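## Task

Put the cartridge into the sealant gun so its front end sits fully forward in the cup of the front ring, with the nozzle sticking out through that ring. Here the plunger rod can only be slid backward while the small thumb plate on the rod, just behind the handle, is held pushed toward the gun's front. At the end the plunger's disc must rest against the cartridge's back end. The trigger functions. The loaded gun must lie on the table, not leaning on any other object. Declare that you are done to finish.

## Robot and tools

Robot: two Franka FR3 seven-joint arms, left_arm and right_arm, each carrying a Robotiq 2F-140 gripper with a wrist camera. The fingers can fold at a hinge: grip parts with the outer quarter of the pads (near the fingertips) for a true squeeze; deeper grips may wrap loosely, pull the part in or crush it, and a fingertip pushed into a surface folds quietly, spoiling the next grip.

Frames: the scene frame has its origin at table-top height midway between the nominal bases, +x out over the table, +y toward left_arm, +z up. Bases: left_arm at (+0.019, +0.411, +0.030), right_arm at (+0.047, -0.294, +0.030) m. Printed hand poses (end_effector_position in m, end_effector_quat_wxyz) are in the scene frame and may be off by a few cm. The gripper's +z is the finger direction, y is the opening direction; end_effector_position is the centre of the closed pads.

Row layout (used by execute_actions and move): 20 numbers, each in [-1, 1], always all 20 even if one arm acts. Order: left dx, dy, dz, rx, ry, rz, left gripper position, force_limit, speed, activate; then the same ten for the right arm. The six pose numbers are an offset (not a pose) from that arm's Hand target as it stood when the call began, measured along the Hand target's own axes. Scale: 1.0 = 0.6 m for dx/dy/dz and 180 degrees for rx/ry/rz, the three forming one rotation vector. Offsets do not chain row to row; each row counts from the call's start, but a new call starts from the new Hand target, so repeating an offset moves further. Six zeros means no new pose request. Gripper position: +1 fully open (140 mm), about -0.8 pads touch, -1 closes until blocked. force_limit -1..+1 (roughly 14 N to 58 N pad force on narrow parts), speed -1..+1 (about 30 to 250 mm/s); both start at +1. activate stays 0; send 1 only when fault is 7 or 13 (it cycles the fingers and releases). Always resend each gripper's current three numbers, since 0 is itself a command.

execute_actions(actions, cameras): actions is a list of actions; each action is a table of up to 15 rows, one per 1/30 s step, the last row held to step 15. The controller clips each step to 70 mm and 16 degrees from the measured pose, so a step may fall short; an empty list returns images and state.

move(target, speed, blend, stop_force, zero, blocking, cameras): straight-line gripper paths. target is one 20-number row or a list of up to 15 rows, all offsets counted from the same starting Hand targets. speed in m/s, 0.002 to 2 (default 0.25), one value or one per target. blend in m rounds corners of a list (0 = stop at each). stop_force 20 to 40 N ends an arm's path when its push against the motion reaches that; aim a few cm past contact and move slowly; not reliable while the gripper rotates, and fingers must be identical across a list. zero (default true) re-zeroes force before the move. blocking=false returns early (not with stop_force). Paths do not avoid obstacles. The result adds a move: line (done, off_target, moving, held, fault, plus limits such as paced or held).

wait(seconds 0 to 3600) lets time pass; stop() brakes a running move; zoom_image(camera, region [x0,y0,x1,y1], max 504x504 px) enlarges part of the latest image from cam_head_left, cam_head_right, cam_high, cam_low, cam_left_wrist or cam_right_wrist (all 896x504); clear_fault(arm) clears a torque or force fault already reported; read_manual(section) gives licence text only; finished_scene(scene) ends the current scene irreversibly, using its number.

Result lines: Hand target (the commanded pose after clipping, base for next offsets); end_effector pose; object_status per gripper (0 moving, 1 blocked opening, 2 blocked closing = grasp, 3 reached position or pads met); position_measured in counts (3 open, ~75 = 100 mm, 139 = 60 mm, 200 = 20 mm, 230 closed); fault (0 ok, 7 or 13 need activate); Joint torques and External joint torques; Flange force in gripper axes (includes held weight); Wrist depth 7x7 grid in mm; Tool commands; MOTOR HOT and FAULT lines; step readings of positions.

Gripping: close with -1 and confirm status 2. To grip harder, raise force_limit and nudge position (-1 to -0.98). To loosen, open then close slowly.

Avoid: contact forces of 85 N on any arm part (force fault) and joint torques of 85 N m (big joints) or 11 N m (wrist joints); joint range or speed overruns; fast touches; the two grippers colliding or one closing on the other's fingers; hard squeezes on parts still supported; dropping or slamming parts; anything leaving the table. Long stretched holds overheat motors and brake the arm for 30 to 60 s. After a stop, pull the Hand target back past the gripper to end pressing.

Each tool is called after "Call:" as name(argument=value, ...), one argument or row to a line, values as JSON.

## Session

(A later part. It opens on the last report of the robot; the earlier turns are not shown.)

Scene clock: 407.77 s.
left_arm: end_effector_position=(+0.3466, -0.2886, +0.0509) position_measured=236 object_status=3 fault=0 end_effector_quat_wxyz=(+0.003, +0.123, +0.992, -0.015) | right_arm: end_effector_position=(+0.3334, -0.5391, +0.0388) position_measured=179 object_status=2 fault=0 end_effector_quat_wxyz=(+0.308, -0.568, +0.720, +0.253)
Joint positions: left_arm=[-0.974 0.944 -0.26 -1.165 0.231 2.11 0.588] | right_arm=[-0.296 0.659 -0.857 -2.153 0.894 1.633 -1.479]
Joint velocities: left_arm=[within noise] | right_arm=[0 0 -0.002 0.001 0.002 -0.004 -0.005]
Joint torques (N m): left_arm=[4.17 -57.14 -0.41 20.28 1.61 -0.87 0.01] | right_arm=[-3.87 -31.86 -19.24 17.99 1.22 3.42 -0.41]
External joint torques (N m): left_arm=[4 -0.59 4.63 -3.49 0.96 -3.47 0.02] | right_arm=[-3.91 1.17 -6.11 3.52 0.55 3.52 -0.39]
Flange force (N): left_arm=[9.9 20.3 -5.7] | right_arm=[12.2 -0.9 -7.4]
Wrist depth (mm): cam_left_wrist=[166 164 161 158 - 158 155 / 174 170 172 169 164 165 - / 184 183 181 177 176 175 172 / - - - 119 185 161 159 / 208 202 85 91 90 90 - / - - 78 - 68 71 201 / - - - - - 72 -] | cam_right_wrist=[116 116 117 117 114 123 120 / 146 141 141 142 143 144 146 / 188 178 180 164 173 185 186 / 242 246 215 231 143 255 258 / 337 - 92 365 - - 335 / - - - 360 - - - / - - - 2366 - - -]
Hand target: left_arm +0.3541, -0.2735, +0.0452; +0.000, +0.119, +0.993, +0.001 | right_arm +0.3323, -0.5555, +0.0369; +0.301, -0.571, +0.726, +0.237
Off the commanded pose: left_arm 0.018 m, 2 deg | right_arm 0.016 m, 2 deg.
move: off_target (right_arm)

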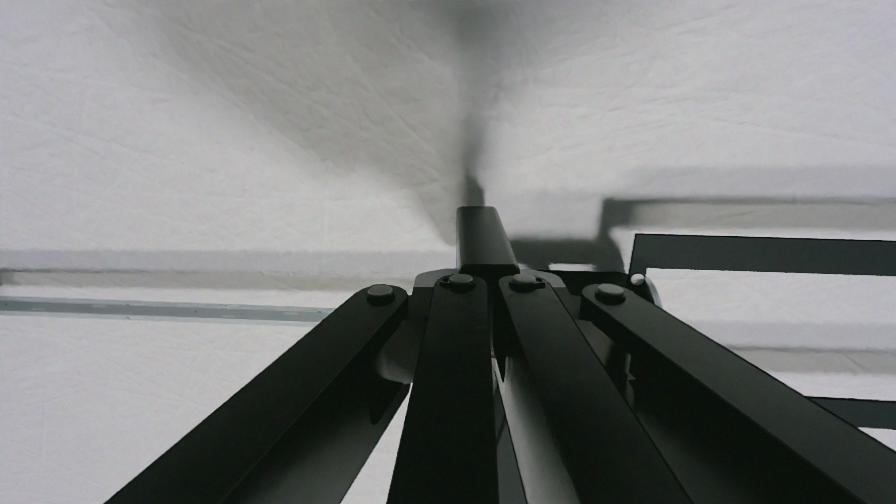

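Call:
move(
  target=[
    [0,-0.024,0,0,0,0,-1,-1,1,0,-0.0177,0,0.0177,0,0,0,-1,0,-1,0],
    [0,-0.042,0,0,0,0,-1,-1,1,0,-0.0177,0,0.0177,0,0,0,-1,0,-1,0],
  ],
  speed=0.03,
  cameras=["cam_high","cam_left_wrist"],
)

Call:
zoom_image(
  camera="cam_high",
  region=[240, 170, 470, 270],
)

Scene clock: 414.90 s.
left_arm: end_effector_position=(+0.3486, -0.3000, +0.0477) position_measured=236 object_status=3 fault=0 end_effector_quat_wxyz=(+0.001, +0.121, +0.993, -0.003) | right_arm: end_effector_position=(+0.3342, -0.5382, +0.0363) position_measured=179 object_status=2 fault=0 end_effector_quat_wxyz=(+0.300, -0.570, +0.726, +0.242)
Joint positions: left_arm=[-1.014 1.037 -0.244 -0.992 0.231 2.011 0.588] | right_arm=[-0.26 0.645 -0.879 -2.184 0.908 1.667 -1.48]
Joint velocities: left_arm=[0 0 0.001 0 0 -0.004 -0.001] | right_arm=[within noise]
Joint torques (N m): left_arm=[-0.79 -59.04 -4.42 24.19 0.68 2.45 0.03] | right_arm=[-0.02 -31.53 -13.79 13.31 1.25 0.38 -0.26]
External joint torques (N m): left_arm=[-0.77 -0.54 0.06 0.01 0 -0.1 0.03] | right_arm=[-0.01 0.49 -0.6 -1.15 0.58 0.37 -0.24]
Flange force (N): left_arm=[0.0 0.0 0.0] | right_arm=[-1.4 2.8 3.0]
Wrist depth (mm): cam_left_wrist=[159 160 158 157 156 157 156 / 168 166 167 164 165 164 161 / 174 176 176 173 - 174 173 / 190 183 183 181 - 161 158 / 199 194 - 91 90 85 194 / 211 - - - 68 71 200 / - - 68 - - 72 -] | cam_right_wrist=[115 115 115 115 112 116 118 / 138 144 139 145 140 141 142 / 181 173 174 165 166 168 171 / 232 218 219 220 143 239 259 / 316 - 92 329 - - - / - - - 369 - - - / - - - - - - -]
Hand target: left_arm +0.3481, -0.2980, +0.0451; +0.000, +0.119, +0.993, +0.001 | right_arm +0.3358, -0.5409, +0.0369; +0.301, -0.571, +0.726, +0.237
Off the commanded pose: left_arm 0.003 m, 0 deg | right_arm 0.003 m, 1 deg.
move: done

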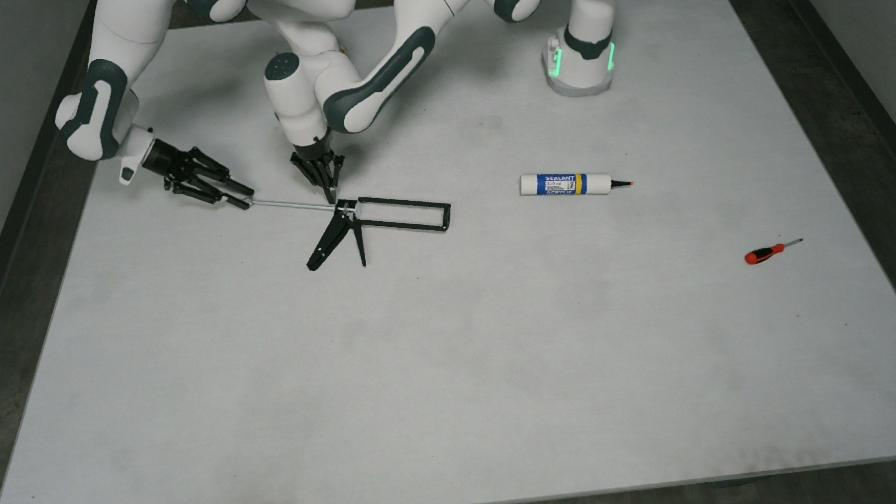

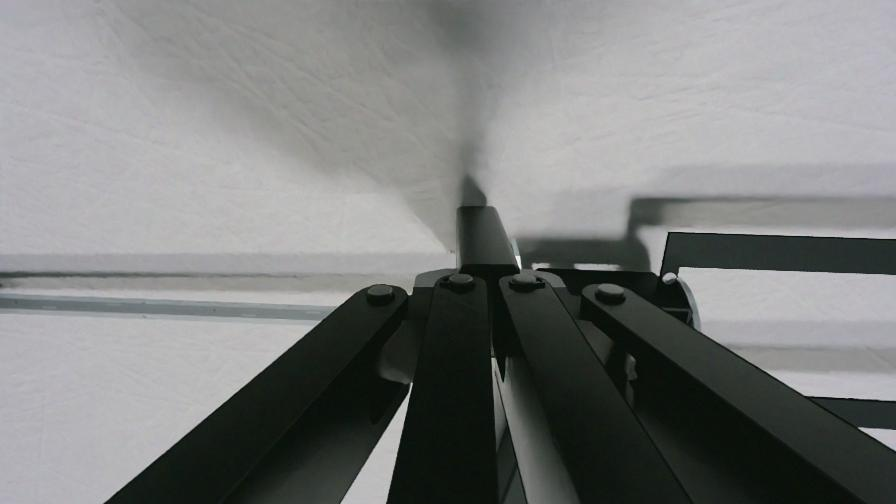

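Scaled by 2.191.

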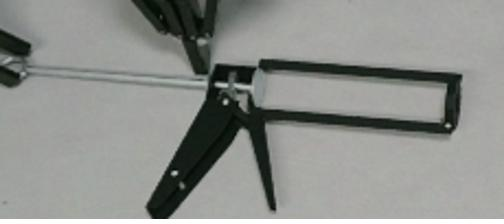

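Call:
move(
  target=[
    [0,-0.008,0,0,0,0,-1,-1,1,0,0,0,0,0,0,0,0.1,0,-0.5,0],
    [0,-0.008,-0.13,0,0,0,-1,-1,1,0,0,0,0,0,0,0,0.1,0,-0.5,0],
  ],
  speed=0.12,
  cameras=["cam_right_wrist"],
)

Call:
move(
  target=[0,0,0,0,0,0,-1,-1,1,0,0,0,-0.18,0,0,0,0.1,0,-0.5,0],
  speed=0.12,
  cameras=["cam_high","cam_left_wrist"],
)

Call:
zoom_image(
  camera="cam_high",
  region=[240, 170, 470, 270],
)

Scene clock: 424.70 s.
left_arm: end_effector_position=(+0.3488, -0.3036, +0.1246) position_measured=236 object_status=3 fault=0 end_effector_quat_wxyz=(+0.002, +0.117, +0.993, -0.001) | right_arm: end_effector_position=(+0.3345, -0.5392, +0.0363) position_measured=117 object_status=3 fault=0 end_effector_quat_wxyz=(+0.300, -0.570, +0.726, +0.240)
Joint positions: left_arm=[-1.024 0.981 -0.255 -0.894 0.223 1.857 0.588] | right_arm=[-0.26 0.644 -0.88 -2.184 0.909 1.669 -1.48]
Joint velocities: left_arm=[0 0 0 0 0 -0.003 0.003] | right_arm=[within noise]
Joint torques (N m): left_arm=[-0.6 -59.45 -4.9 24.36 0.7 2.47 0.11] | right_arm=[0.08 -31.13 -13.25 12.99 0.97 0.12 -0.22]
External joint torques (N m): left_arm=[-0.48 -1.47 -0.75 -0.02 -0.02 -0.07 0.11] | right_arm=[-0.02 0.9 -0.14 -1.53 0.29 0.09 -0.2]
Flange force (N): left_arm=[0.0 0.0 0.0] | right_arm=[-0.6 2.9 3.3]
Wrist depth (mm): cam_left_wrist=[- - 225 226 - - - / 244 243 - 235 237 - - / 252 251 - 252 243 232 247 / 260 264 256 119 234 - - / - 281 80 91 90 85 256 / 308 - - - 68 74 - / - - 68 - - 72 -] | cam_right_wrist=[115 115 115 116 112 117 118 / 138 144 139 144 140 140 141 / 182 174 173 174 175 176 169 / 231 232 144 235 208 209 258 / - 88 144 363 303 91 - / - - - 466 - - - / - - - - - - -]
Hand target: left_arm +0.3470, -0.3028, +0.1231; +0.000, +0.119, +0.993, +0.001 | right_arm +0.3358, -0.5409, +0.0369; +0.301, -0.571, +0.726, +0.237
Off the commanded pose: left_arm 0.002 m, 0 deg | right_arm 0.002 m, 0 deg.
move: done

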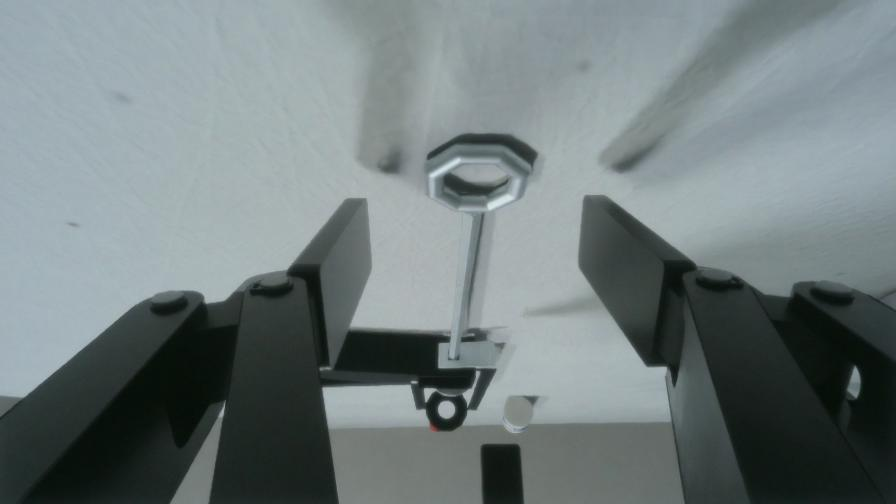

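Scene clock: 426.37 s.
left_arm: end_effector_position=(+0.3484, -0.3036, +0.1246) position_measured=236 object_status=3 fault=0 end_effector_quat_wxyz=(+0.002, +0.117, +0.993, -0.001) | right_arm: end_effector_position=(+0.3184, -0.6156, +0.1126) position_measured=117 object_status=3 fault=0 end_effector_quat_wxyz=(+0.302, -0.572, +0.726, +0.234)
Joint positions: left_arm=[-1.024 0.981 -0.255 -0.894 0.223 1.856 0.588] | right_arm=[-0.37 0.625 -0.952 -1.974 0.789 1.478 -1.436]
Joint velocities: left_arm=[within noise] | right_arm=[0.001 0 0.001 -0.001 0.001 -0.005 0.003]
Joint torques (N m): left_arm=[-0.6 -59.49 -5.03 24.37 0.73 2.35 0.11] | right_arm=[0.16 -32.29 -13.74 16.33 0.52 -0.3 0]
External joint torques (N m): left_arm=[-0.43 -1.22 -0.82 -0.15 0 -0.21 0.11] | right_arm=[0.05 1.47 0.18 -1.1 -0.42 -0.37 0.03]
Flange force (N): left_arm=[0.0 0.0 0.0] | right_arm=[1.5 0.9 1.5]
Wrist depth (mm): cam_left_wrist=[- 228 - - - - - / 241 - 233 238 238 - - / - 252 - 246 - 227 246 / 261 - - 120 234 - 260 / - - 80 90 90 90 253 / - - 78 - 68 71 290 / - - 68 - - 72 -] | cam_right_wrist=[209 210 209 202 209 209 210 / 254 252 251 251 237 250 244 / 302 315 304 300 311 317 312 / 417 370 145 419 152 109 354 / - 89 120 520 - 91 - / - - - 417 - - - / - - - 2574 - - -]
Hand target: left_arm +0.3470, -0.3028, +0.1231; +0.000, +0.119, +0.993, +0.001 | right_arm +0.3178, -0.6151, +0.1132; +0.301, -0.571, +0.726, +0.237
Off the commanded pose: left_arm 0.002 m, 0 deg | right_arm 0.001 m, 0 deg.
move: done

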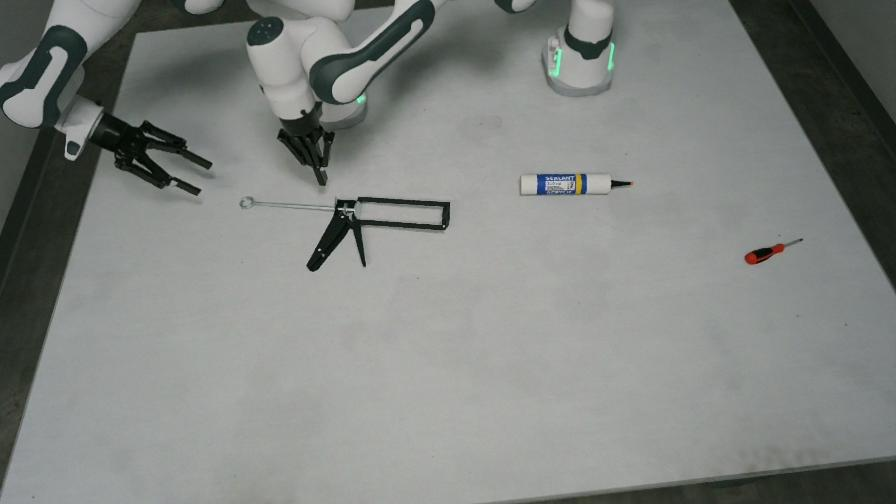

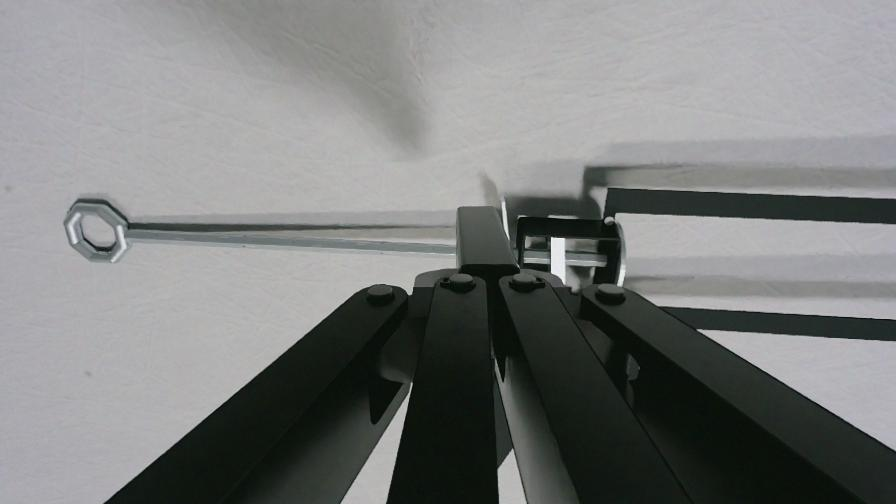

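Scaled by 2.191.

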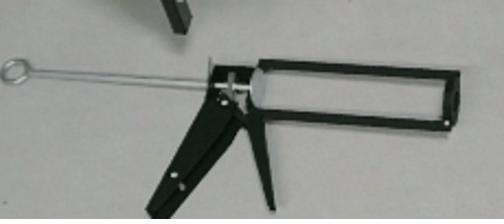

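Call:
move(
  target=[
    [0,0,-0.1,0,0,0,-1,-1,1,0,0,0,0,0,0,0,0.1,0,-0.5,0],
    [0.1421,0.9585,-0.1,0,0,-0.5217,0.5,-1,0,0,0,0,0,0,0,0,0.1,0,-0.5,0],
  ],
  speed=0.3,
  blend=0.03,
  cameras=["cam_high","cam_left_wrist"],
)

Scene clock: 444.43 s.
left_arm: end_effector_position=(+0.3998, +0.2761, +0.1831) position_measured=66 object_status=0 fault=0 end_effector_quat_wxyz=(-0.001, -0.642, +0.767, +0.002) | right_arm: end_effector_position=(+0.3184, -0.6154, +0.1127) position_measured=117 object_status=3 fault=0 end_effector_quat_wxyz=(+0.302, -0.572, +0.726, +0.235)
Joint positions: left_arm=[-0.439 -0.342 0.085 -2.617 0.037 2.272 -0.193] | right_arm=[-0.37 0.625 -0.952 -1.974 0.789 1.478 -1.435]
Joint torques (N m): left_arm=[-0.25 -20.08 -2.3 22.17 0.58 2.84 -0.15] | right_arm=[0.17 -32.32 -13.66 16.4 0.54 -0.3 0.07]
External joint torques (N m): left_arm=[-0.3 -1.61 -1.33 -0.73 0 0.25 -0.15] | right_arm=[0.05 1.51 0.27 -1.06 -0.41 -0.35 0.09]
Flange force (N): left_arm=[1.2 7.7 -1.2] | right_arm=[1.8 0.6 1.4]
Wrist depth (mm): cam_left_wrist=[- - - 240 - - - / - - - 257 - - - / - - - 268 - - - / - - 127 288 - 117 - / - 85 112 299 - 117 85 / - 65 - - - - - / - - - - 403 - -] | cam_right_wrist=[220 211 209 210 210 209 212 / 253 252 251 242 260 263 252 / 319 316 301 297 299 314 - / 395 398 122 - 135 372 - / - 88 108 494 - 91 - / - - - - 1055 - - / - - - 2794 - - -]
Hand target: left_arm +0.4004, +0.2761, +0.1838; +0.000, -0.644, +0.765, +0.000 | right_arm +0.3178, -0.6151, +0.1132; +0.301, -0.571, +0.726, +0.237
Off the commanded pose: left_arm 0.001 m, 0 deg | right_arm 0.001 m, 0 deg.
move: done

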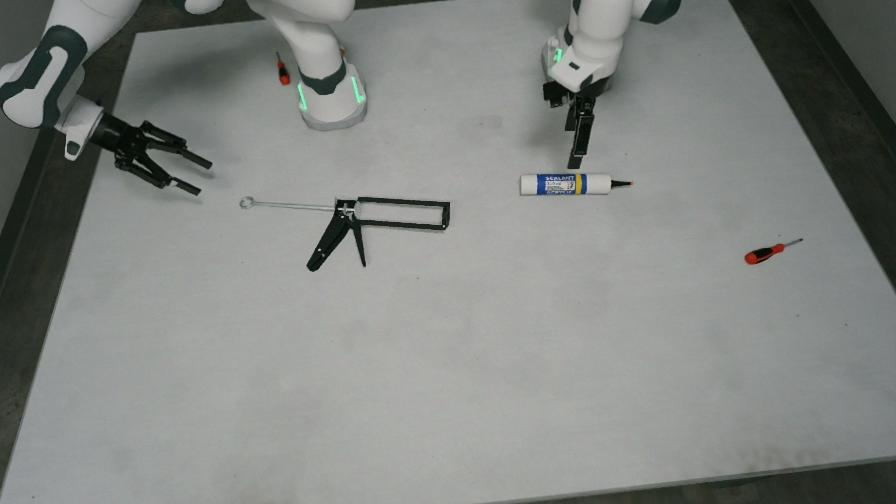

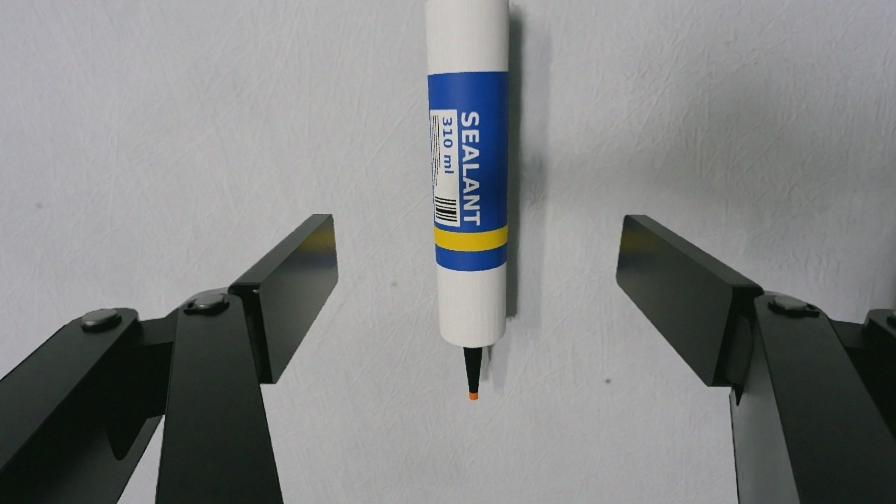

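Call:
move(
  target=[0,0,0.2105,0,0,0,0.3,-1,0,0,0,0,0,0,0,0,0.1,0,-0.5,0],
  speed=0.15,
  cameras=["cam_low","cam_left_wrist"],
)

Call:
zoom_image(
  camera="cam_low",
  region=[420, 220, 540, 290],
)

Scene clock: 460.60 s.
left_arm: end_effector_position=(+0.3998, +0.2769, +0.0580) position_measured=91 object_status=3 fault=0 end_effector_quat_wxyz=(+0.000, -0.646, +0.763, +0.002) | right_arm: end_effector_position=(+0.3184, -0.6154, +0.1127) position_measured=117 object_status=3 fault=0 end_effector_quat_wxyz=(+0.302, -0.572, +0.726, +0.235)
Joint positions: left_arm=[-0.441 -0.04 0.089 -2.712 0.013 2.67 -0.185] | right_arm=[-0.37 0.625 -0.952 -1.974 0.789 1.478 -1.435]
Joint velocities: left_arm=[-0.001 0 0.002 -0.001 0.001 0.004 0.002] | right_arm=[within noise]
Joint torques (N m): left_arm=[-0.75 -24.24 -0.9 17.6 -0.11 3.05 0.22] | right_arm=[0.06 -32.26 -13.77 16.31 0.54 -0.3 0.09]
External joint torques (N m): left_arm=[-0.77 -0.26 -0.79 -0.1 -0.45 0.46 0.22] | right_arm=[0.02 1.53 0.21 -1.11 -0.4 -0.36 0.11]
Flange force (N): left_arm=[1.3 1.1 1.1] | right_arm=[1.7 0.7 1.4]
Wrist depth (mm): cam_left_wrist=[174 172 172 130 134 - 171 / 180 181 180 136 138 180 179 / - - 191 143 186 - - / 204 - 139 153 152 198 200 / 210 88 119 176 210 102 87 / - 72 - 172 219 - 76 / - - 242 184 - - -] | cam_right_wrist=[211 209 209 209 207 210 210 / 253 253 252 - 252 252 253 / 316 320 299 299 298 315 - / 425 416 122 424 136 109 349 / - 88 108 532 532 91 - / - - - 1067 1333 - - / - - - - - - -]
Hand target: left_arm +0.4004, +0.2762, +0.0575; +0.000, -0.644, +0.765, +0.000 | right_arm +0.3178, -0.6151, +0.1132; +0.301, -0.571, +0.726, +0.237
Off the commanded pose: left_arm 0.001 m, 0 deg | right_arm 0.001 m, 0 deg.
move: done

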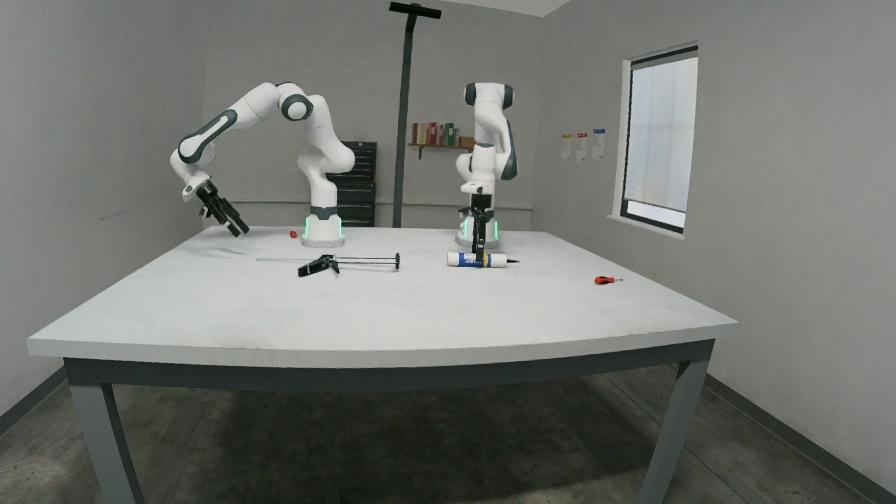

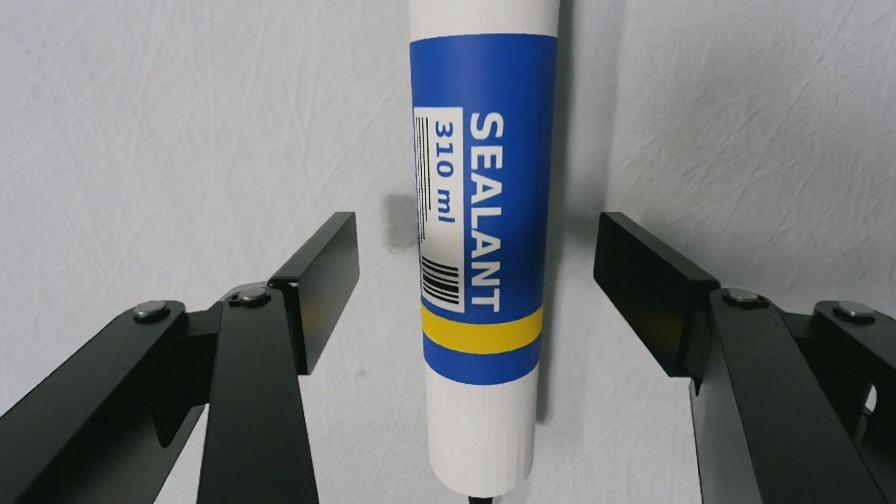

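Scaled by 4.200.

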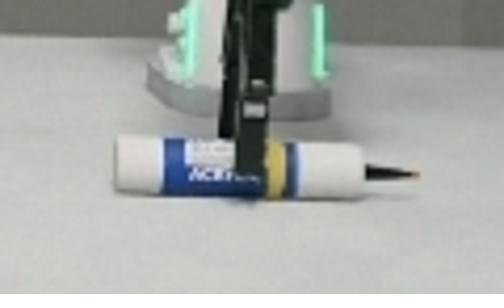

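Call:
move(
  target=[
    [0.0067,0.0033,0,0,0,0,0.3,-1,0,0,0,0,0,0,0,0,0.1,0,-0.5,0],
    [0.0067,0.0033,0,0,0,0,-1,-0.02,-1,0,0,0,0,0,0,0,0.1,0,-0.5,0],
  ],
  speed=0.1,
  cameras=["cam_low","cam_left_wrist"],
)

Call:
zoom_image(
  camera="cam_low",
  region=[420, 220, 540, 290],
)

Scene clock: 469.70 s.
left_arm: end_effector_position=(+0.3977, +0.2738, +0.0574) position_measured=158 object_status=0 fault=0 end_effector_quat_wxyz=(+0.000, -0.642, +0.766, +0.002) | right_arm: end_effector_position=(+0.3184, -0.6154, +0.1127) position_measured=117 object_status=3 fault=0 end_effector_quat_wxyz=(+0.302, -0.572, +0.726, +0.235)
Joint positions: left_arm=[-0.447 -0.04 0.085 -2.715 0.013 2.672 -0.184] | right_arm=[-0.37 0.625 -0.952 -1.974 0.789 1.478 -1.435]
Joint torques (N m): left_arm=[-0.95 -24.13 -1.14 16.57 -0.08 2.97 0] | right_arm=[0.16 -32.29 -13.67 16.33 0.54 -0.3 0.07]
External joint torques (N m): left_arm=[-0.89 -0.12 -0.96 -1.1 -0.42 0.37 0] | right_arm=[0.21 1.49 0.36 -1.03 -0.39 -0.36 0.09]
Flange force (N): left_arm=[1.7 4.1 1.2] | right_arm=[1.6 0.4 1.6]
Wrist depth (mm): cam_left_wrist=[174 176 171 129 168 170 168 / 175 183 180 136 141 178 177 / - 189 188 142 164 189 190 / 203 203 - 151 157 200 - / - 80 95 158 119 90 - / - - - 172 - 72 70 / - - - 182 - - 67] | cam_right_wrist=[212 218 209 209 209 209 204 / 254 252 251 240 252 254 253 / 317 316 315 302 - 314 296 / 438 421 144 - 135 119 357 / - 88 144 527 580 91 - / - - - - - - - / - - - 853 896 - -]
Hand target: left_arm +0.3977, +0.2726, +0.0575; +0.000, -0.644, +0.765, +0.000 | right_arm +0.3178, -0.6151, +0.1132; +0.301, -0.571, +0.726, +0.237
Off the commanded pose: left_arm 0.001 m, 0 deg | right_arm 0.001 m, 0 deg.
move: done

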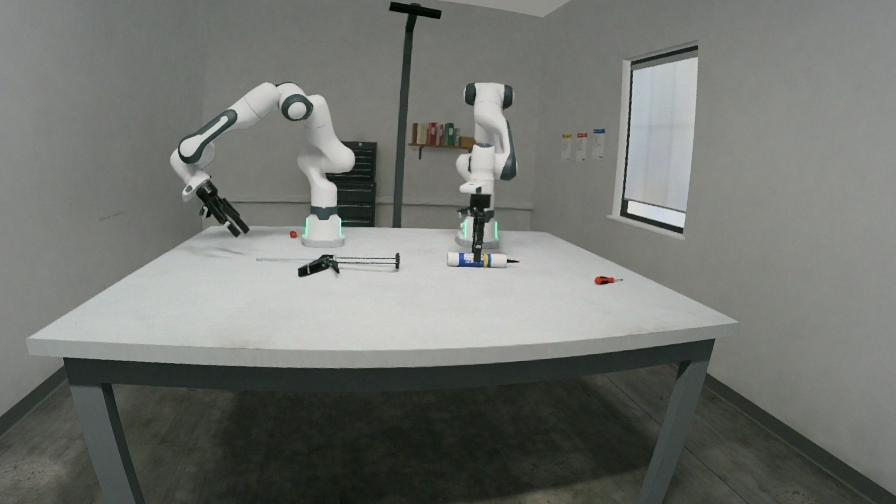

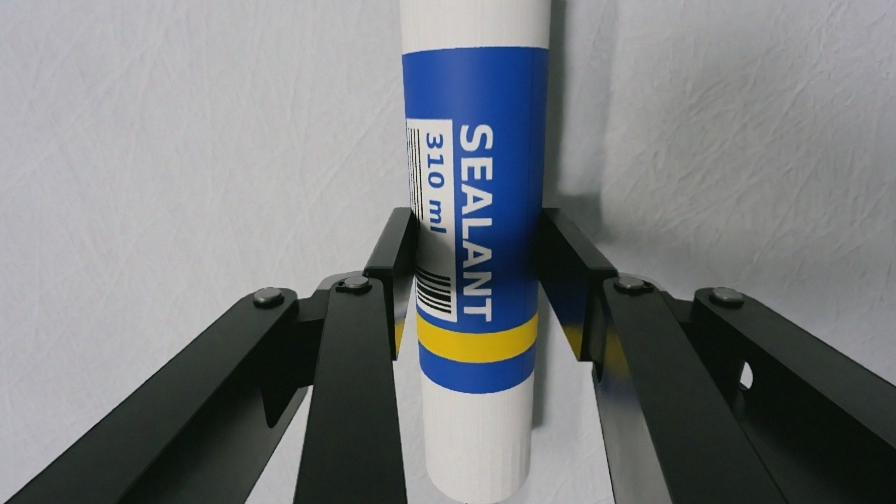

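Scaled by 4.200.

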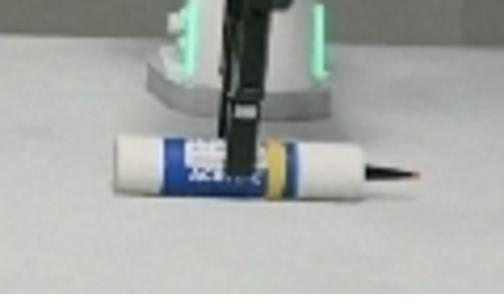

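Call:
wait(
  seconds=0.8,
)

Call:
move(
  target=[0,0,-0.2,0,0,0,-1,-0.02,-1,0,0,0,0,0,0,0,0.1,0,-0.5,0],
  speed=0.08,
  cameras=["cam_low","cam_left_wrist"],
)

Call:
zoom_image(
  camera="cam_low",
  region=[420, 180, 540, 250],
)

Scene clock: 474.80 s.
left_arm: end_effector_position=(+0.3977, +0.2738, +0.0574) position_measured=158 object_status=2 fault=0 end_effector_quat_wxyz=(+0.000, -0.642, +0.766, +0.002) | right_arm: end_effector_position=(+0.3184, -0.6154, +0.1127) position_measured=117 object_status=3 fault=0 end_effector_quat_wxyz=(+0.302, -0.572, +0.726, +0.235)
Joint positions: left_arm=[-0.447 -0.04 0.085 -2.715 0.013 2.672 -0.184] | right_arm=[-0.37 0.625 -0.952 -1.974 0.789 1.478 -1.435]
Joint torques (N m): left_arm=[-0.96 -24.11 -1.15 16.59 -0.06 2.96 0.02] | right_arm=[0.16 -32.31 -13.77 16.33 0.55 -0.3 0.09]
External joint torques (N m): left_arm=[-0.93 -0.09 -1 -1.11 -0.4 0.35 0.02] | right_arm=[0.2 1.5 0.27 -1.07 -0.39 -0.36 0.11]
Flange force (N): left_arm=[1.8 4.0 1.3] | right_arm=[1.3 0.6 1.6]
Wrist depth (mm): cam_left_wrist=[170 171 171 129 136 170 172 / - 181 180 136 145 176 179 / - 187 190 143 151 - 190 / - - 199 151 149 - 192 / - - 95 157 108 90 80 / - - - 170 220 72 72 / - 70 - 185 - - 67] | cam_right_wrist=[211 210 - 209 208 209 209 / 253 252 252 252 251 - - / 318 328 298 310 314 325 316 / 429 - 144 422 153 109 350 / - 89 120 485 - 91 - / - - 1142 1050 1055 - - / - - - - - - -]
Hand target: left_arm +0.3977, +0.2726, +0.0575; +0.000, -0.644, +0.765, +0.000 | right_arm +0.3178, -0.6151, +0.1132; +0.301, -0.571, +0.726, +0.237
Tool commands: left_gripper/position=-1.0 left_gripper/force_limit=-0.02 left_gripper/speed=-1.0 left_gripper/activate=+0.0 right_gripper/position=+0.1 right_gripper/force_limit=+0.0 right_gripper/speed=-0.5 right_gripper/activate=+0.0
Off the commanded pose: left_arm 0.001 m, 0 deg | right_arm 0.001 m, 0 deg.
wait: 0.80 s; at rest from the start

Scene clock: 477.03 s.
left_arm: end_effector_position=(+0.3948, +0.2732, +0.1734) position_measured=158 object_status=2 fault=0 end_effector_quat_wxyz=(-0.003, -0.642, +0.766, +0.004) | right_arm: end_effector_position=(+0.3184, -0.6154, +0.1127) position_measured=117 object_status=3 fault=0 end_effector_quat_wxyz=(+0.302, -0.572, +0.726, +0.235)
Joint positions: left_arm=[-0.438 -0.331 0.074 -2.634 0.031 2.294 -0.2] | right_arm=[-0.37 0.625 -0.952 -1.974 0.789 1.478 -1.435]
Joint velocities: left_arm=[0.001 0.001 0.001 0 0.001 -0.004 -0.002] | right_arm=[within noise]
Joint torques (N m): left_arm=[-0.23 -22.4 -2.19 24.86 0.82 2.94 -0.17] | right_arm=[0.16 -32.27 -13.69 16.38 0.51 -0.28 0.08]
External joint torques (N m): left_arm=[-0.29 -3.76 -1.37 2.23 0.25 0.35 -0.17] | right_arm=[0.11 1.59 0.3 -1.07 -0.43 -0.34 0.1]
Flange force (N): left_arm=[1.3 6.0 -8.7] | right_arm=[1.9 0.5 1.5]
Wrist depth (mm): cam_left_wrist=[- - - 128 131 - 274 / - - - 135 141 - - / - - - 142 163 - - / - - - 151 146 322 - / - - 94 159 119 90 - / - - - 172 - 72 70 / - 70 - 182 - - 67] | cam_right_wrist=[211 210 209 202 210 210 211 / 253 252 251 251 247 252 237 / 286 316 - 314 302 319 316 / - - 123 - 135 372 358 / - 89 108 482 - 91 - / - - 1333 1034 - - - / - - - - - - -]
Hand target: left_arm +0.3977, +0.2725, +0.1775; +0.000, -0.644, +0.765, +0.000 | right_arm +0.3178, -0.6151, +0.1132; +0.301, -0.571, +0.726, +0.237
Off the commanded pose: left_arm 0.005 m, 1 deg | right_arm 0.001 m, 0 deg.
move: off_target (left_arm)

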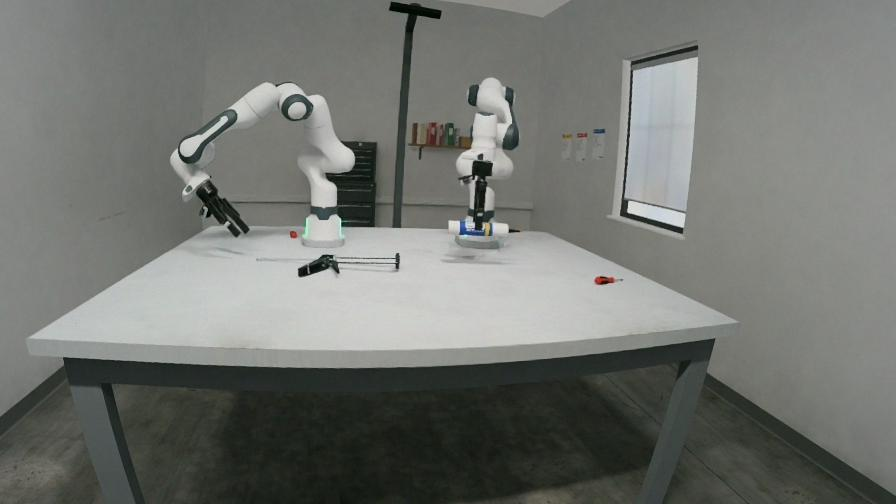

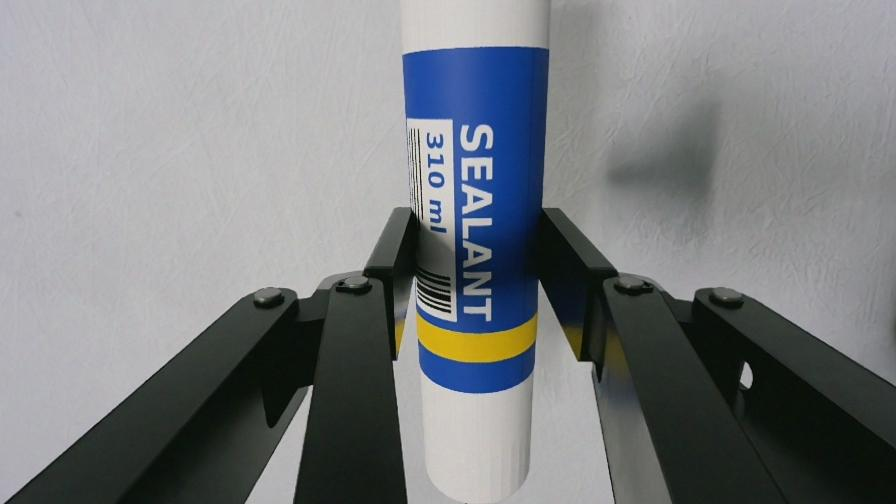

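Scaled by 4.200.

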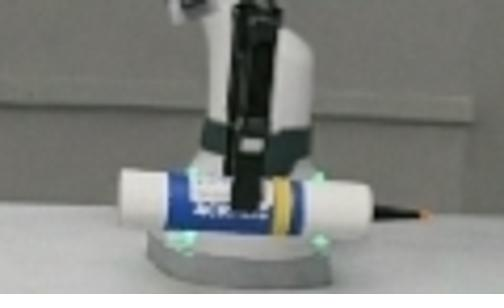

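Call:
move(
  target=[0.7005,-0.1391,0,-0.0022,0.0694,0.0205,-1,-0.02,-1,0,0,0,0,0,0,0,0.1,0,-0.5,0],
  speed=0.2,
  cameras=["cam_high","cam_low","cam_left_wrist"],
)

Call:
zoom_image(
  camera="cam_high",
  region=[300, 130, 500, 260],
)

Call:
zoom_image(
  camera="cam_low",
  region=[290, 190, 450, 290],
)

Scene clock: 522.70 s.
left_arm: end_effector_position=(+0.4063, -0.1534, +0.1721) position_measured=158 object_status=2 fault=0 end_effector_quat_wxyz=(-0.086, -0.613, +0.783, -0.063) | right_arm: end_effector_position=(+0.3184, -0.6154, +0.1127) position_measured=117 object_status=3 fault=0 end_effector_quat_wxyz=(+0.302, -0.572, +0.726, +0.235)
Joint positions: left_arm=[-0.777 0.387 -0.162 -1.794 -0.147 2.298 -0.576] | right_arm=[-0.37 0.625 -0.952 -1.974 0.789 1.478 -1.435]
Joint velocities: left_arm=[-0.001 -0.001 0 0.002 0 0 -0.006] | right_arm=[within noise]
Joint torques (N m): left_arm=[-1 -48.85 -2.17 26.94 0.41 3.42 -0.05] | right_arm=[0.12 -32.31 -13.77 16.41 0.53 -0.28 0.05]
External joint torques (N m): left_arm=[-0.89 -4.52 -0.33 2.89 -0.19 0.54 -0.05] | right_arm=[0.01 1.47 0.16 -1.02 -0.41 -0.34 0.07]
Flange force (N): left_arm=[1.7 1.6 -6.7] | right_arm=[1.8 0.7 1.2]
Wrist depth (mm): cam_left_wrist=[- - 262 129 131 - - / - - 270 135 141 - - / - - 303 142 148 - - / - - - 151 146 - - / - - 95 161 108 90 - / - - - 172 - 72 70 / - 70 - 183 - - 67] | cam_right_wrist=[218 218 209 209 217 209 211 / 254 253 252 267 251 252 243 / 318 301 305 314 299 313 - / 426 396 134 423 154 119 346 / - 88 108 527 584 91 - / - - - 1122 1340 - - / - - - 535 - - -]
Hand target: left_arm +0.4085, -0.1559, +0.1770; -0.085, -0.615, +0.781, -0.067 | right_arm +0.3178, -0.6151, +0.1132; +0.301, -0.571, +0.726, +0.237
Off the commanded pose: left_arm 0.006 m, 1 deg | right_arm 0.001 m, 0 deg.
move: off_target (left_arm)

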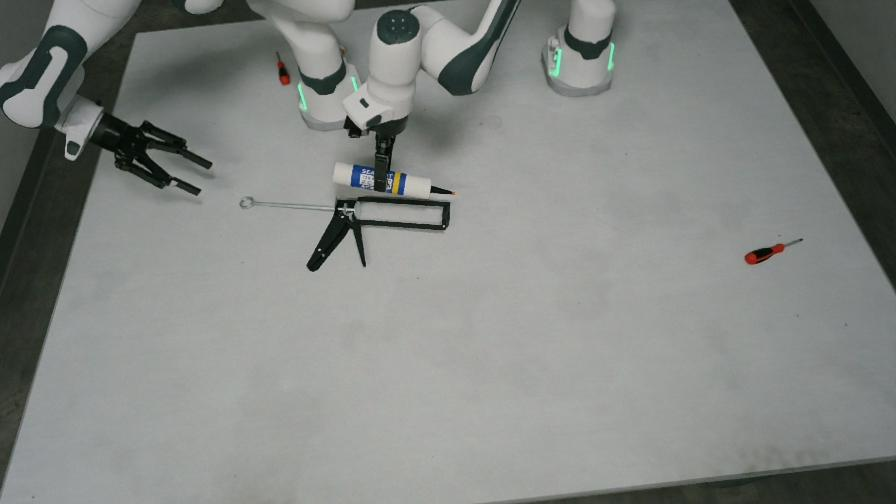

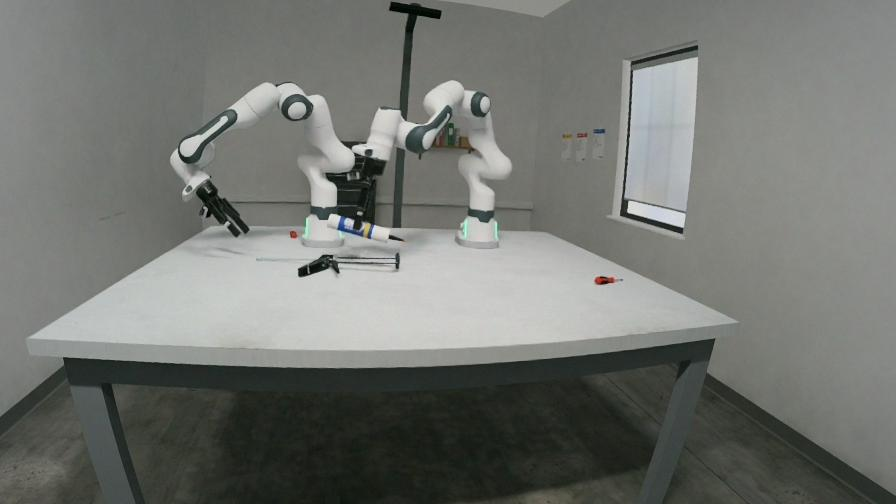

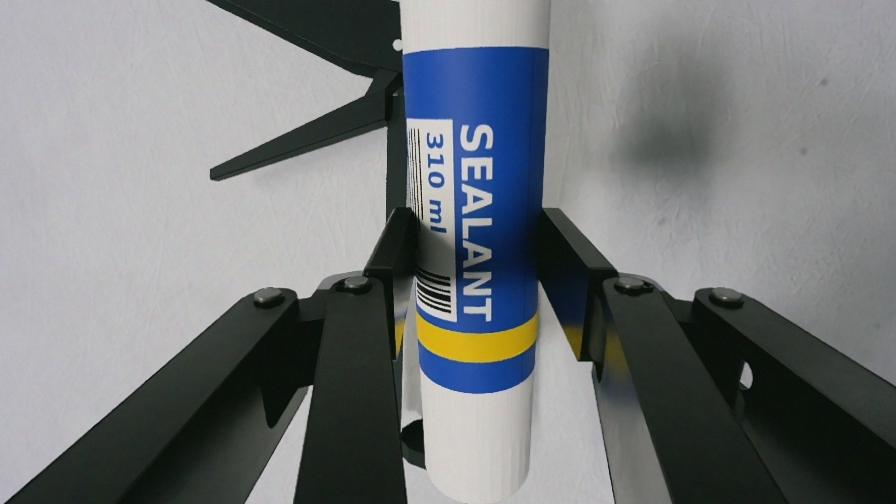

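Scaled by 2.520.

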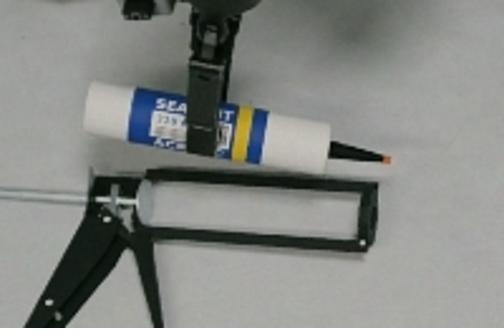

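Scaled by 3.150.

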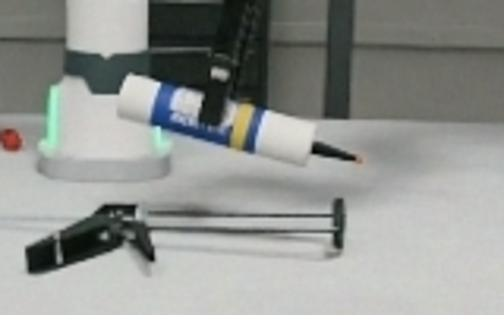

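Call:
move(
  target=[0,-0.02,0.04,0,0,0,-1,-0.02,-1,0,0,0,0,0,0,0,0.1,0,-0.5,0],
  speed=0.1,
  cameras=["cam_high","cam_low","cam_left_wrist"],
)

Call:
zoom_image(
  camera="cam_high",
  region=[300, 130, 500, 260],
)

Call:
zoom_image(
  camera="cam_low",
  region=[290, 190, 450, 290],
)

Scene clock: 536.33 s.
left_arm: end_effector_position=(+0.4149, -0.1595, +0.1469) position_measured=158 object_status=2 fault=0 end_effector_quat_wxyz=(-0.087, -0.616, +0.781, -0.058) | right_arm: end_effector_position=(+0.3184, -0.6154, +0.1127) position_measured=117 object_status=3 fault=0 end_effector_quat_wxyz=(+0.302, -0.572, +0.726, +0.235)
Joint positions: left_arm=[-0.779 0.455 -0.157 -1.756 -0.143 2.318 -0.578] | right_arm=[-0.37 0.625 -0.952 -1.974 0.789 1.478 -1.435]
Joint torques (N m): left_arm=[-1.03 -51.22 -2.61 26.52 0.83 3.94 0.07] | right_arm=[0.16 -32.35 -13.78 16.28 0.53 -0.28 0.05]
External joint torques (N m): left_arm=[-1.09 -5.37 -0.72 2.84 0.23 1.1 0.06] | right_arm=[0.19 1.57 0.3 -1.19 -0.41 -0.36 0.07]
Flange force (N): left_arm=[0.2 4.3 -6.9] | right_arm=[1.4 0.8 1.9]
Wrist depth (mm): cam_left_wrist=[269 265 234 129 135 264 - / - - 243 135 141 - - / - - 279 142 163 - - / - - - 151 150 286 - / - - 95 158 108 90 - / - - - 170 - 72 70 / - - - 186 - - 67] | cam_right_wrist=[206 210 209 209 209 210 212 / 252 253 252 243 252 252 251 / 302 315 322 300 - - 314 / 416 426 144 389 135 109 367 / - 88 108 474 571 91 - / - - 1081 - 1320 - - / - - - 535 2324 - -]
Hand target: left_arm +0.4190, -0.1637, +0.1535; -0.085, -0.615, +0.781, -0.067 | right_arm +0.3178, -0.6151, +0.1132; +0.301, -0.571, +0.726, +0.237
Off the commanded pose: left_arm 0.009 m, 1 deg | right_arm 0.001 m, 0 deg.
move: off_target (left_arm)

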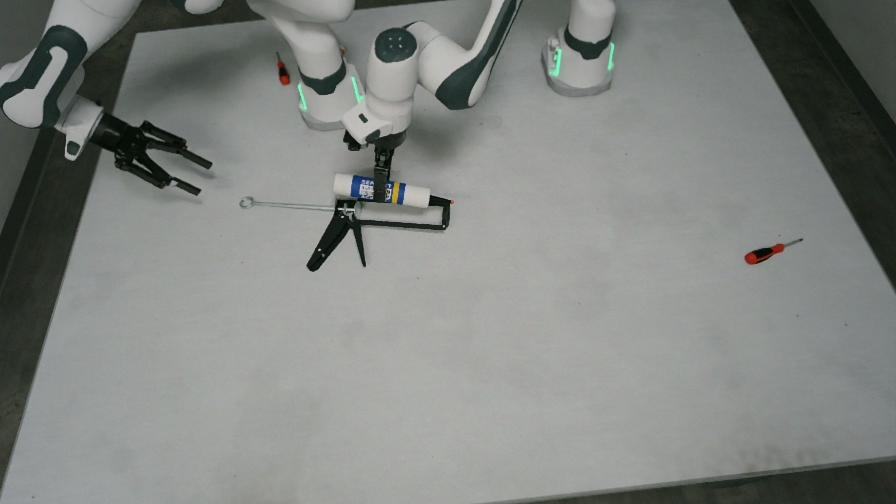

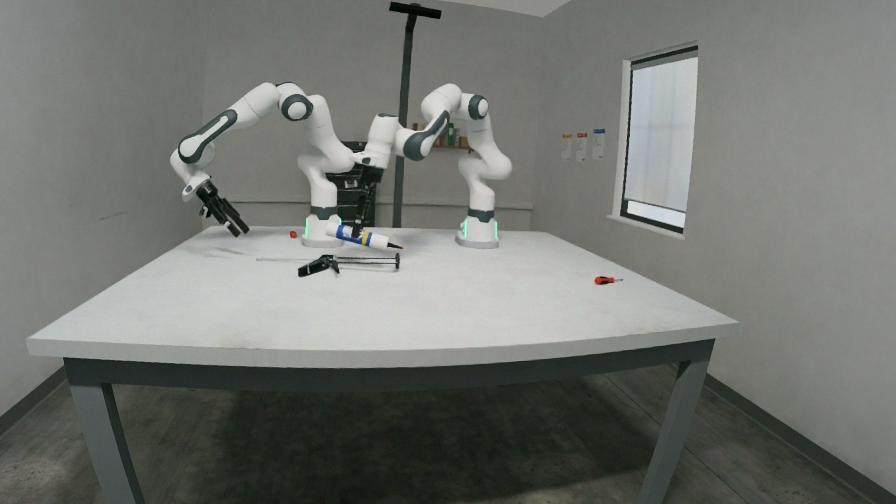

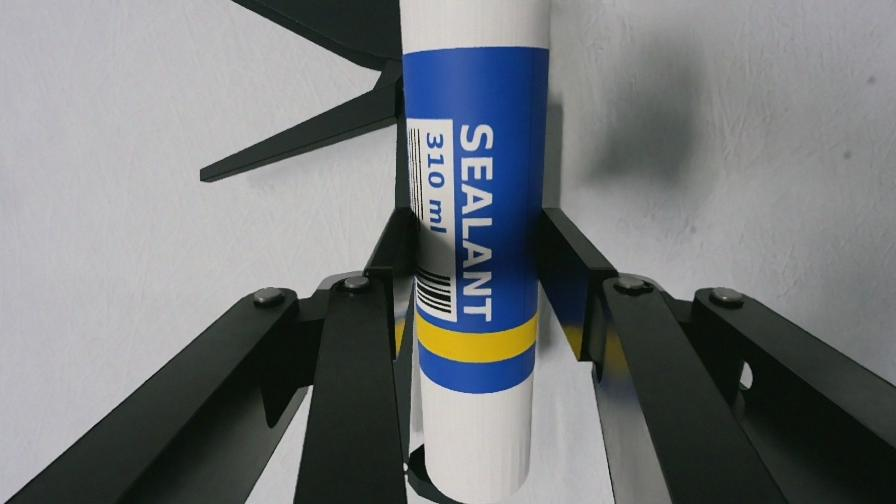

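Scaled by 2.520.

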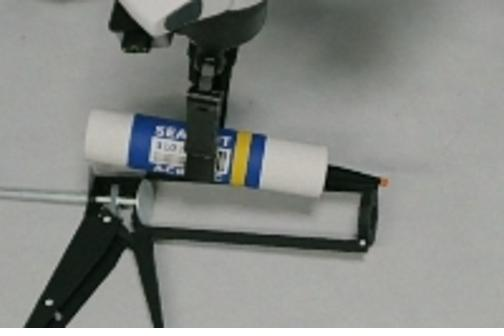

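Scaled by 3.150.

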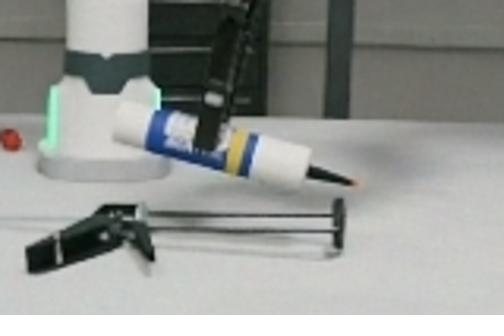

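Call:
zoom_image(
  camera="cam_left_wrist",
  region=[180, 0, 684, 504],
)

Call:
zoom_image(
  camera="cam_left_wrist",
  region=[340, 340, 600, 504],
)

Scaled by 1.000.

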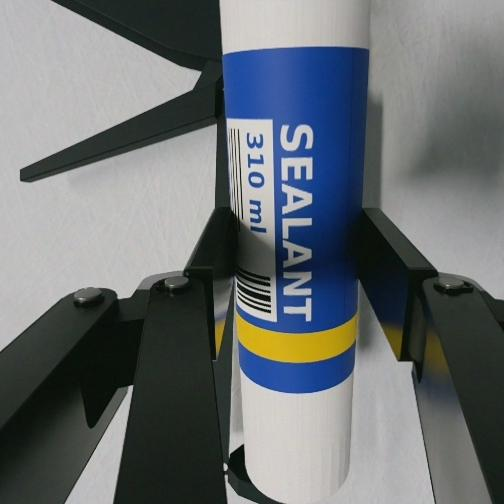

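Scaled by 1.938.

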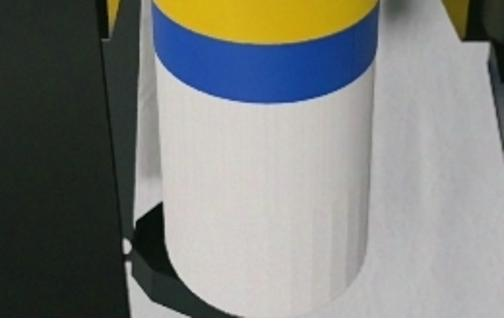

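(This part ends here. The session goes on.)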